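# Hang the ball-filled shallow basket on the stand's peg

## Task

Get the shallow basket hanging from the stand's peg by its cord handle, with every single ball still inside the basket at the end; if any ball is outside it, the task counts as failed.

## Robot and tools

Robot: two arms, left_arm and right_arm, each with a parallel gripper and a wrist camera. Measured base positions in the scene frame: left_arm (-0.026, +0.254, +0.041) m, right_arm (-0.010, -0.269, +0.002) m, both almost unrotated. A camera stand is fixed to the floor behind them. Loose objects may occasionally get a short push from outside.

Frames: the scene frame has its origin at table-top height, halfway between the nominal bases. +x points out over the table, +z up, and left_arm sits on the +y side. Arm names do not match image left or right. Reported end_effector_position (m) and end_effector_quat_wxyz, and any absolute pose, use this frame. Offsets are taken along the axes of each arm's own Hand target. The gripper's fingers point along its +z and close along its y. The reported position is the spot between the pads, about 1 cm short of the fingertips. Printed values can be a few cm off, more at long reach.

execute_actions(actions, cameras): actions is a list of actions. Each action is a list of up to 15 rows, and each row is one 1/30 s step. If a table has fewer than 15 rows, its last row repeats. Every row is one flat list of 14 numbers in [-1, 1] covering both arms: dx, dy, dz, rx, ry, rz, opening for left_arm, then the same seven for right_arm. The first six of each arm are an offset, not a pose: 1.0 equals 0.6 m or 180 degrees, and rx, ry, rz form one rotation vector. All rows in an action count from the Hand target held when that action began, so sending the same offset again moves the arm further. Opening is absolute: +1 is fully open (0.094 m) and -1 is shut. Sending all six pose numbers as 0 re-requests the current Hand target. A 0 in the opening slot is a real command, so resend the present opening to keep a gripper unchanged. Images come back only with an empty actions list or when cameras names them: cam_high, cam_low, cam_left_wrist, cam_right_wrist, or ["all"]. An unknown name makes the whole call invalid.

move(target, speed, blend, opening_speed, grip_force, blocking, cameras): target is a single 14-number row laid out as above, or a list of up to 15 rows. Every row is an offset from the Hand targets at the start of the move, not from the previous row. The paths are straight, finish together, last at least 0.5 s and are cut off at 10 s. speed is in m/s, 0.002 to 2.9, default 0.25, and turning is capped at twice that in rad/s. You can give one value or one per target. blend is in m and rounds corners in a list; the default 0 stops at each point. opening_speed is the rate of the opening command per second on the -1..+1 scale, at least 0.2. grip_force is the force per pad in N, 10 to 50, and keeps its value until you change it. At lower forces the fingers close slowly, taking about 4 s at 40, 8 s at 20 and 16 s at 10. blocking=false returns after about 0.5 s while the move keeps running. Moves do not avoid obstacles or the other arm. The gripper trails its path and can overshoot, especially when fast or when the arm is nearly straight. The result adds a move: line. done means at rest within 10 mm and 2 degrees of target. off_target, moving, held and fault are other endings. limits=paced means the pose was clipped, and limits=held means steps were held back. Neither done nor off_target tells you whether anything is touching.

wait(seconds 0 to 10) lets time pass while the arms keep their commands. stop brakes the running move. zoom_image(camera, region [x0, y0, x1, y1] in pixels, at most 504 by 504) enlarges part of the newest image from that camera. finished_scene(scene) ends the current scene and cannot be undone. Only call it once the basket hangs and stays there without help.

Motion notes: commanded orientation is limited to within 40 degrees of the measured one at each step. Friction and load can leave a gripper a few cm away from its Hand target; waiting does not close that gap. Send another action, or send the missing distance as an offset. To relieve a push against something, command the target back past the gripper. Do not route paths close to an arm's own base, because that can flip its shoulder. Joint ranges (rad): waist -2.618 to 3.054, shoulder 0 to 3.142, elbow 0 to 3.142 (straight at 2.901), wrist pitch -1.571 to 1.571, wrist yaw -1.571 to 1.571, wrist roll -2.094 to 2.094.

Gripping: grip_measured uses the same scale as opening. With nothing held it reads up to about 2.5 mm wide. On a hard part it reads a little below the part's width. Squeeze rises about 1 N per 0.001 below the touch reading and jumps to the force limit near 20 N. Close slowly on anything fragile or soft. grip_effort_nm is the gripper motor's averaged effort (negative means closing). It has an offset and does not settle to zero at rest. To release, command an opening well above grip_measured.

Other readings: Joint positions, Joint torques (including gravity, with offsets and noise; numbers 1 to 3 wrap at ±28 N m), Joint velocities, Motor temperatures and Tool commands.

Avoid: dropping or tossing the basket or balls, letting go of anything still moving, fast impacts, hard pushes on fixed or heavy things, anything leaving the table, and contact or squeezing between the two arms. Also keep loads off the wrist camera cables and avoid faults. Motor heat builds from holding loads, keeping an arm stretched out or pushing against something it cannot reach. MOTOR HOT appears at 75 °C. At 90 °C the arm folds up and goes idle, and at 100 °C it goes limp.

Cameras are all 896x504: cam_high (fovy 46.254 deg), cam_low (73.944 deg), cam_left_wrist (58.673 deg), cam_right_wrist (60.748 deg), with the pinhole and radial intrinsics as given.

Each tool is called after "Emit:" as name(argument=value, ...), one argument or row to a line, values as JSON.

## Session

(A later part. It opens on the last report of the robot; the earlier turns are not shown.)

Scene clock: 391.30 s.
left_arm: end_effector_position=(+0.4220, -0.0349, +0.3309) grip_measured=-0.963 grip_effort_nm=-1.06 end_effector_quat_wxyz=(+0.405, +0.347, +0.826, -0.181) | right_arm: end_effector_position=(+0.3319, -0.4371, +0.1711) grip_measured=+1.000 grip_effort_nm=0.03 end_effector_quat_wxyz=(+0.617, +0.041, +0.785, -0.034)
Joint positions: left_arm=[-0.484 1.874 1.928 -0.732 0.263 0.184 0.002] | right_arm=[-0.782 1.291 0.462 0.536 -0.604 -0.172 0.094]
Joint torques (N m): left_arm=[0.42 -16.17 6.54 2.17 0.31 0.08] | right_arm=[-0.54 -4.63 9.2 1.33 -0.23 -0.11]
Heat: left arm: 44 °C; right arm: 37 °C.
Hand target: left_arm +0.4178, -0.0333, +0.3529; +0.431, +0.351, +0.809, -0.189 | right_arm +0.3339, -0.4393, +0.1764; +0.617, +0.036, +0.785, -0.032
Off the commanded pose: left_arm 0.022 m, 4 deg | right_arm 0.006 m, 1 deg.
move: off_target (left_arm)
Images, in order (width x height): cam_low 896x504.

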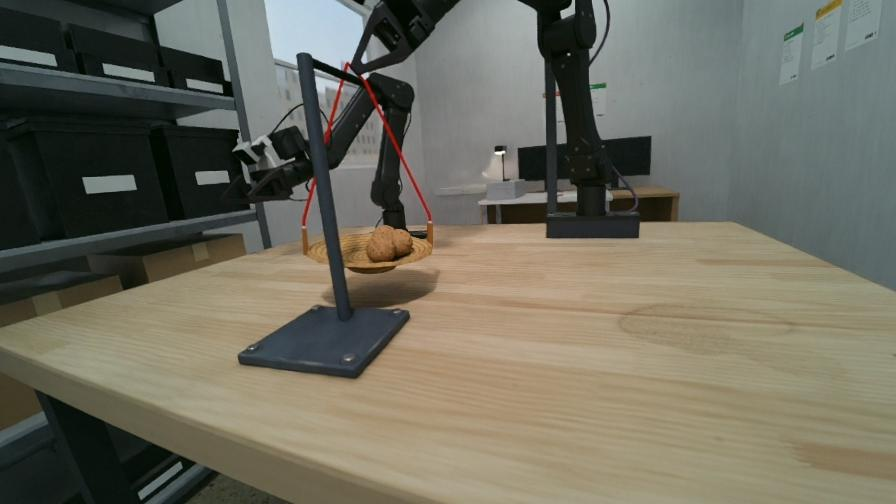

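Emit:
move(
  target=[
    [-0.0083,0,-0.0056,0,0,0,-1,0,0,0,0,0,0,1],
    [-0.0083,0,-0.0056,0,0,0,-0.5,0,0,0,0,0,0,1],
  ],
  speed=0.03,
  opening_speed=0.3,
  cameras=["cam_high","cam_low","cam_left_wrist"],
)

Emit:
zoom_image(
  camera="cam_low",
  region=[270, 10, 450, 280],
)

Scene clock: 398.80 s.
left_arm: end_effector_position=(+0.4214, -0.0361, +0.3315) grip_measured=-0.503 grip_effort_nm=0.12 end_effector_quat_wxyz=(+0.405, +0.349, +0.825, -0.185) | right_arm: end_effector_position=(+0.3319, -0.4371, +0.1711) grip_measured=+1.000 grip_effort_nm=0.02 end_effector_quat_wxyz=(+0.617, +0.041, +0.785, -0.034)
Joint positions: left_arm=[-0.484 1.874 1.928 -0.731 0.271 0.184 0.023] | right_arm=[-0.782 1.291 0.462 0.536 -0.604 -0.172 0.094]
Joint torques (N m): left_arm=[0.4 -15.5 9.21 1.86 0.23 0.08] | right_arm=[-0.53 -4.6 9.18 1.34 -0.24 -0.1]
Heat: left arm: 44 °C; right arm: 37 °C.
Hand target: left_arm +0.4178, -0.0332, +0.3589; +0.431, +0.351, +0.809, -0.189 | right_arm +0.3339, -0.4393, +0.1764; +0.617, +0.036, +0.785, -0.032
Off the commanded pose: left_arm 0.028 m, 4 deg | right_arm 0.006 m, 1 deg.
move: off_target (left_arm); target 2's new opening was sent with left_arm's hand 0.028 m and 4 deg from that target
Images, in order (width x height): cam_high 896x504, cam_low 896x504, cam_left_wrist 896x504.

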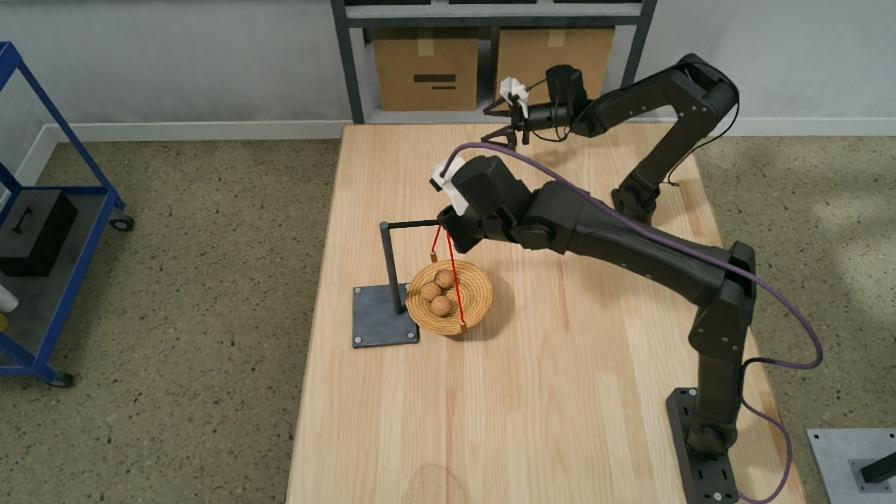

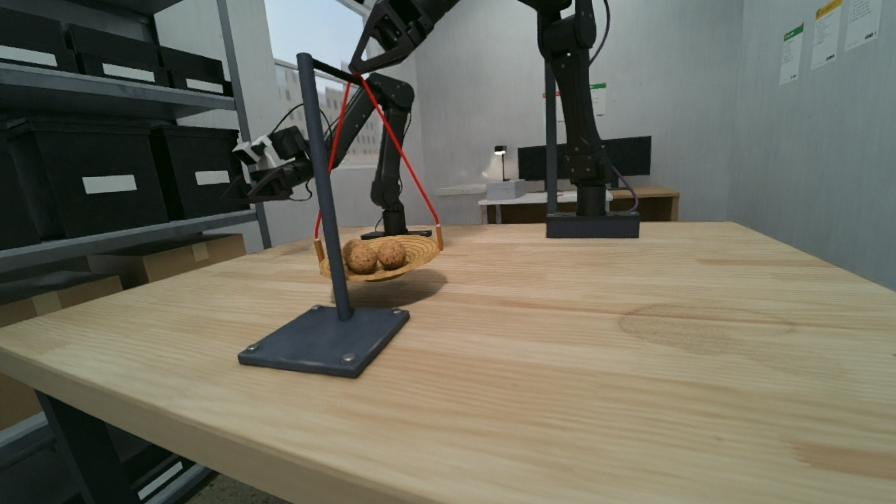

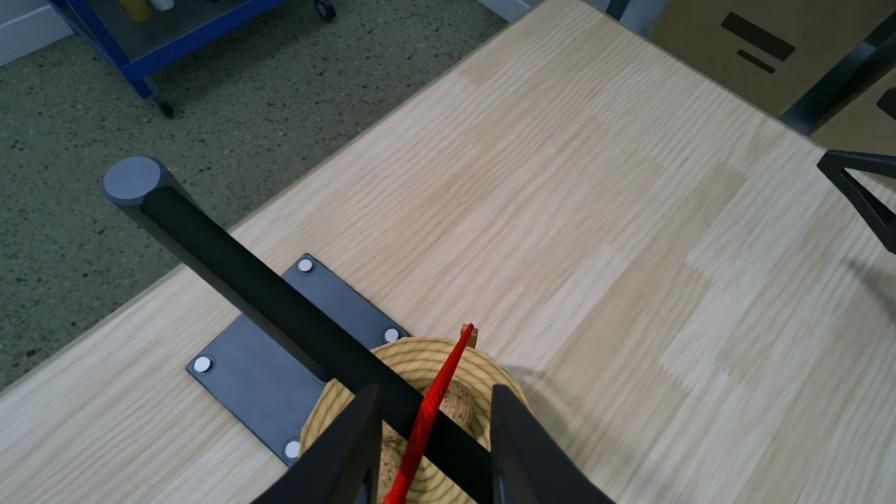

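Scaled by 1.867 from the camera's 896x504 image, which has a finer 1280x720 frame.

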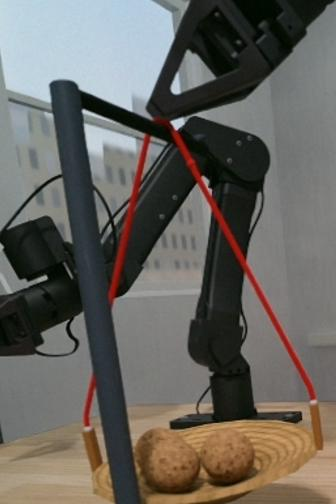

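Emit:
wait(
  seconds=0.5,
  cameras=["cam_high","cam_low"],
)

Emit:
zoom_image(
  camera="cam_high",
  region=[370, 190, 540, 360],
)

Emit:
zoom_image(
  camera="cam_low",
  region=[270, 40, 470, 300],
)

Scene clock: 408.07 s.
left_arm: end_effector_position=(+0.4214, -0.0361, +0.3315) grip_measured=-0.503 grip_effort_nm=0.12 end_effector_quat_wxyz=(+0.405, +0.349, +0.825, -0.185) | right_arm: end_effector_position=(+0.3319, -0.4371, +0.1711) grip_measured=+1.000 grip_effort_nm=0.02 end_effector_quat_wxyz=(+0.617, +0.041, +0.785, -0.034)
Joint positions: left_arm=[-0.484 1.874 1.928 -0.731 0.271 0.184 0.023] | right_arm=[-0.782 1.291 0.462 0.536 -0.604 -0.172 0.094]
Joint torques (N m): left_arm=[0.42 -15.5 9.21 1.86 0.23 0.08] | right_arm=[-0.55 -4.62 9.24 1.35 -0.24 -0.09]
Heat: left arm: 43 °C; right arm: 37 °C.
Hand target: left_arm +0.4178, -0.0332, +0.3589; +0.431, +0.351, +0.809, -0.189 | right_arm +0.3339, -0.4393, +0.1764; +0.617, +0.036, +0.785, -0.032
Tool commands: left_gripper/opening=-0.5 right_gripper/opening=+1.0
Off the commanded pose: left_arm 0.028 m, 4 deg | right_arm 0.006 m, 1 deg.
wait: 0.50 s; at rest from the start
Images, in order (width x height): cam_high 896x504, cam_low 896x504.

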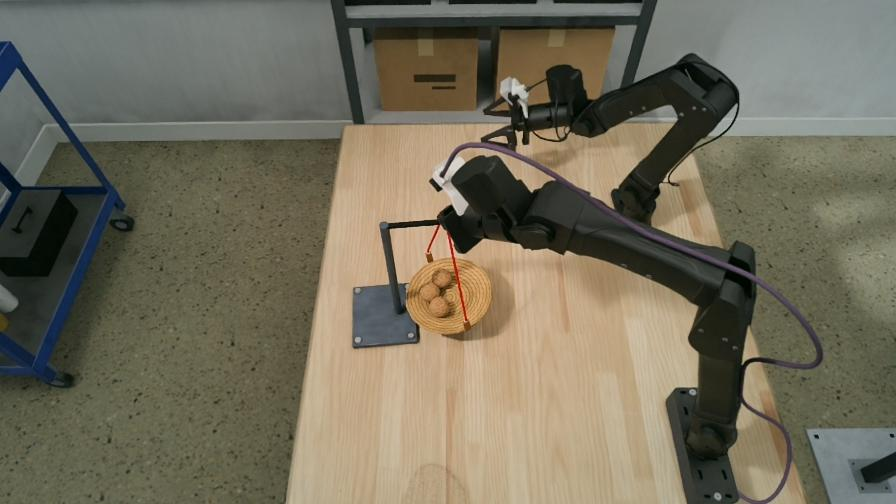

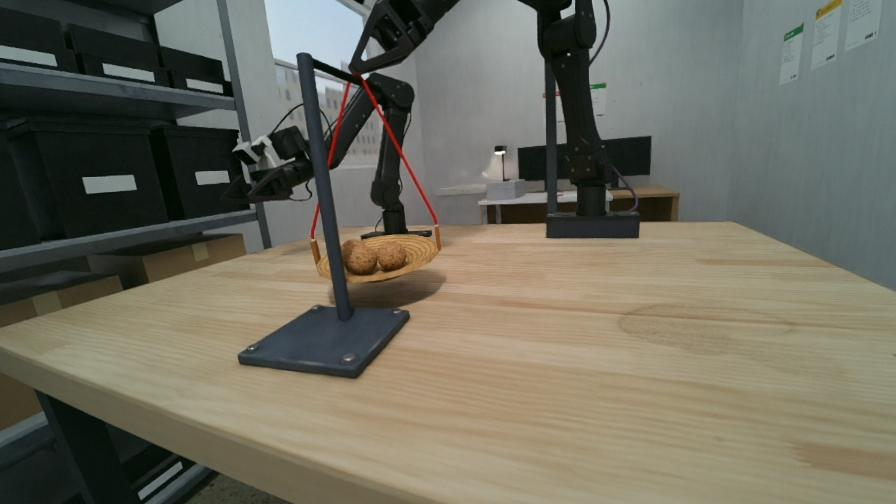

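Scaled by 2.965 from the camera's 896x504 image, which has a finer 1280x720 frame.

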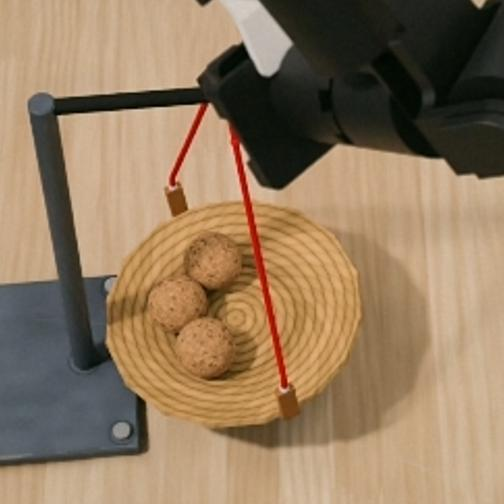

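Scaled by 1.938 from the camera's 896x504 image, which has a finer 1280x720 frame.

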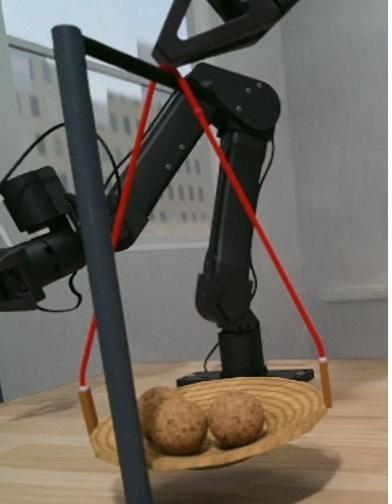

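Emit:
wait(
  seconds=1.0,
  cameras=["cam_low", "cam_left_wrist"],
)

Emit:
zoom_image(
  camera="cam_low",
  region=[270, 40, 470, 300],
)

Scene clock: 415.23 s.
left_arm: end_effector_position=(+0.4214, -0.0361, +0.3315) grip_measured=-0.503 grip_effort_nm=0.12 end_effector_quat_wxyz=(+0.405, +0.349, +0.825, -0.185) | right_arm: end_effector_position=(+0.3319, -0.4371, +0.1711) grip_measured=+1.000 grip_effort_nm=0.02 end_effector_quat_wxyz=(+0.617, +0.041, +0.785, -0.034)
Joint positions: left_arm=[-0.484 1.874 1.928 -0.731 0.271 0.184 0.023] | right_arm=[-0.782 1.291 0.462 0.536 -0.604 -0.172 0.094]
Joint torques (N m): left_arm=[0.4 -15.5 9.21 1.86 0.23 0.08] | right_arm=[-0.51 -4.59 9.18 1.35 -0.23 -0.1]
Motor temperatures (°C): left_arm=[23 39 43 36 26 26 30] | right_arm=[24 26 37 34 24 24 25]
Heat: left arm: 43 °C; right arm: 37 °C.
Hand target: left_arm +0.4178, -0.0332, +0.3589; +0.431, +0.351, +0.809, -0.189 | right_arm +0.3339, -0.4393, +0.1764; +0.617, +0.036, +0.785, -0.032
Tool commands: left_gripper/opening=-0.5 right_gripper/opening=+1.0
Off the commanded pose: left_arm 0.028 m, 4 deg | right_arm 0.006 m, 1 deg.
wait: 1.00 s; at rest from the start
Images, in order (width x height): cam_low 896x504, cam_left_wrist 896x504.

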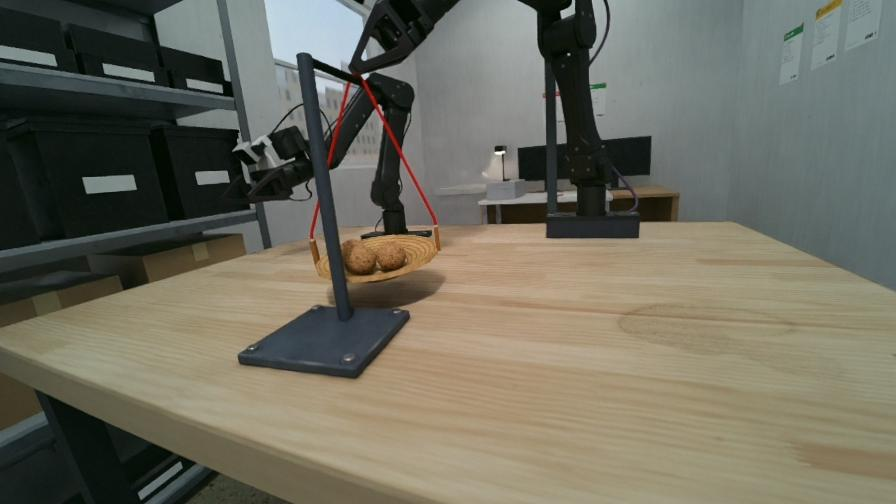

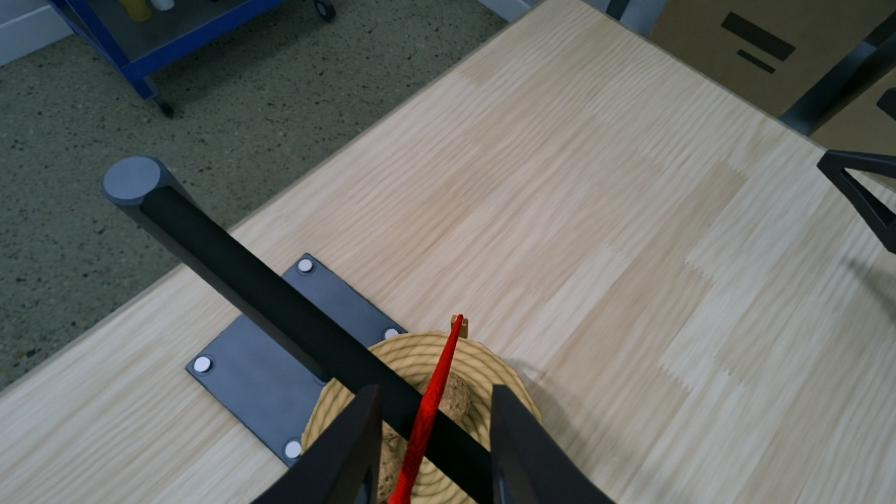

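Scaled by 1.938 from the camera's 896x504 image, which has a finer 1280x720 frame.

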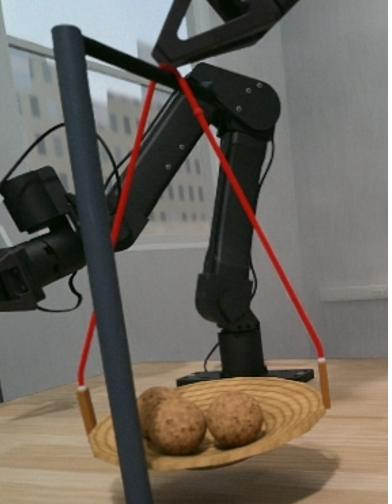

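Emit:
move(
  target=[-0.0498,0,-0.0333,0,0,0,-0.5,0,0,0,0,0,0,1],
  speed=0.05,
  cameras=["cam_high","cam_low","cam_left_wrist"],
)

Emit:
zoom_image(
  camera="cam_low",
  region=[270, 40, 470, 300],
)

Emit:
zoom_image(
  camera="cam_high",
  region=[370, 190, 540, 360],
)

Scene clock: 428.43 s.
left_arm: end_effector_position=(+0.4137, -0.0324, +0.4070) grip_measured=-0.503 grip_effort_nm=0.12 end_effector_quat_wxyz=(+0.448, +0.348, +0.802, -0.189) | right_arm: end_effector_position=(+0.3319, -0.4371, +0.1711) grip_measured=+1.000 grip_effort_nm=0.02 end_effector_quat_wxyz=(+0.617, +0.041, +0.785, -0.034)
Joint positions: left_arm=[-0.484 1.885 2.186 -0.879 0.273 0.184 0.023] | right_arm=[-0.782 1.291 0.462 0.536 -0.604 -0.172 0.094]
Joint torques (N m): left_arm=[0.46 -8.36 9.16 1.56 0.21 0.06] | right_arm=[-0.53 -4.6 9.21 1.34 -0.23 -0.1]
Heat: left arm: 43 °C; right arm: 37 °C.
Hand target: left_arm +0.4179, -0.0332, +0.3949; +0.431, +0.351, +0.809, -0.189 | right_arm +0.3339, -0.4393, +0.1764; +0.617, +0.036, +0.785, -0.032
Off the commanded pose: left_arm 0.013 m, 2 deg | right_arm 0.006 m, 1 deg.
move: off_target (left_arm)
Images, in order (width x height): cam_high 896x504, cam_low 896x504, cam_left_wrist 896x504.

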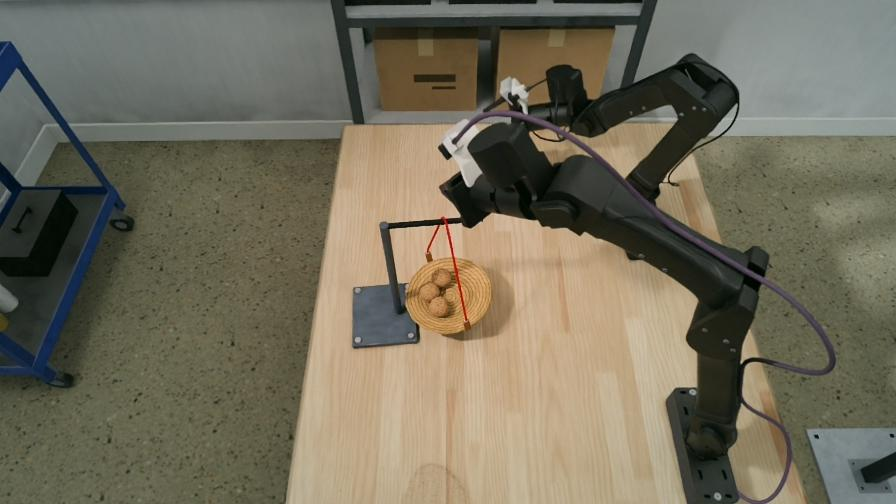

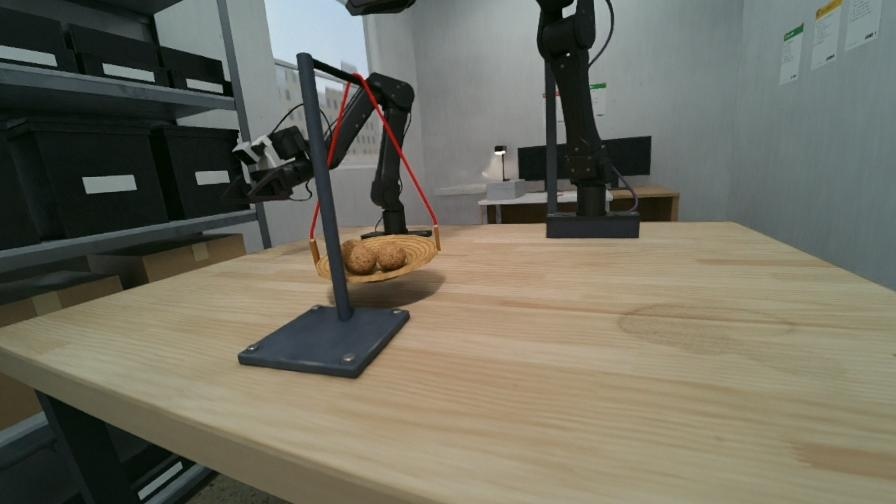

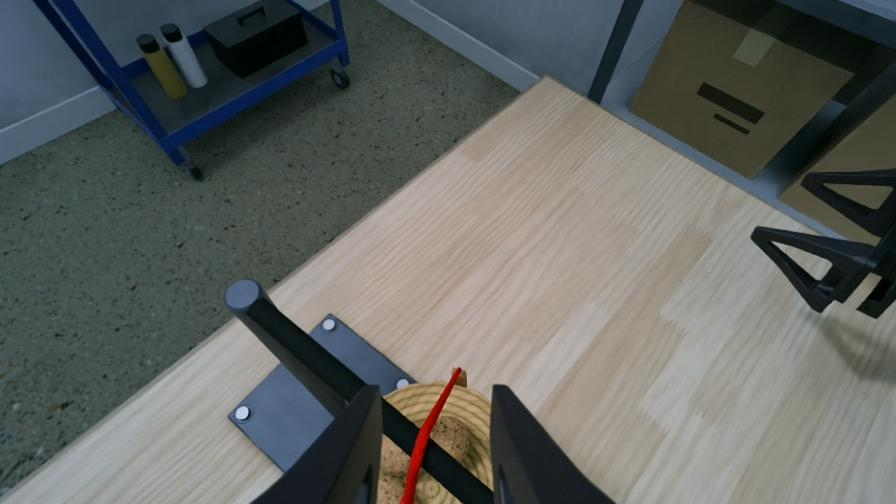

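Scaled by 1.938 from the camera's 896x504 image, which has a finer 1280x720 frame.

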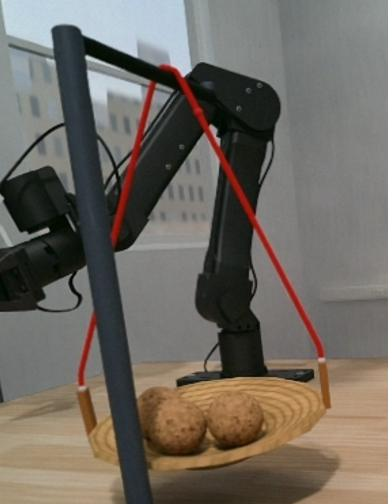

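Scaled by 2.965 from the camera's 896x504 image, which has a finer 1280x720 frame.

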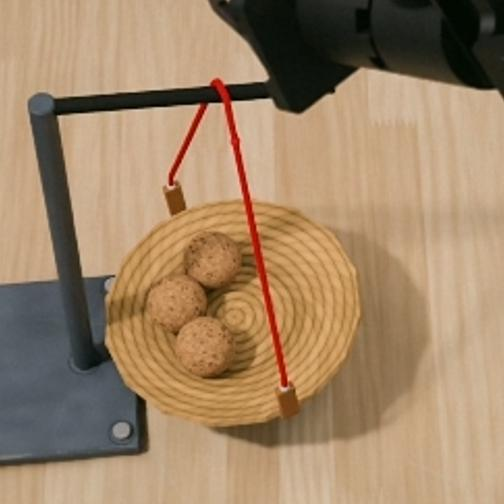

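Emit:
finished_scene(
  scene=3,
)

The scene is finished: the task was done.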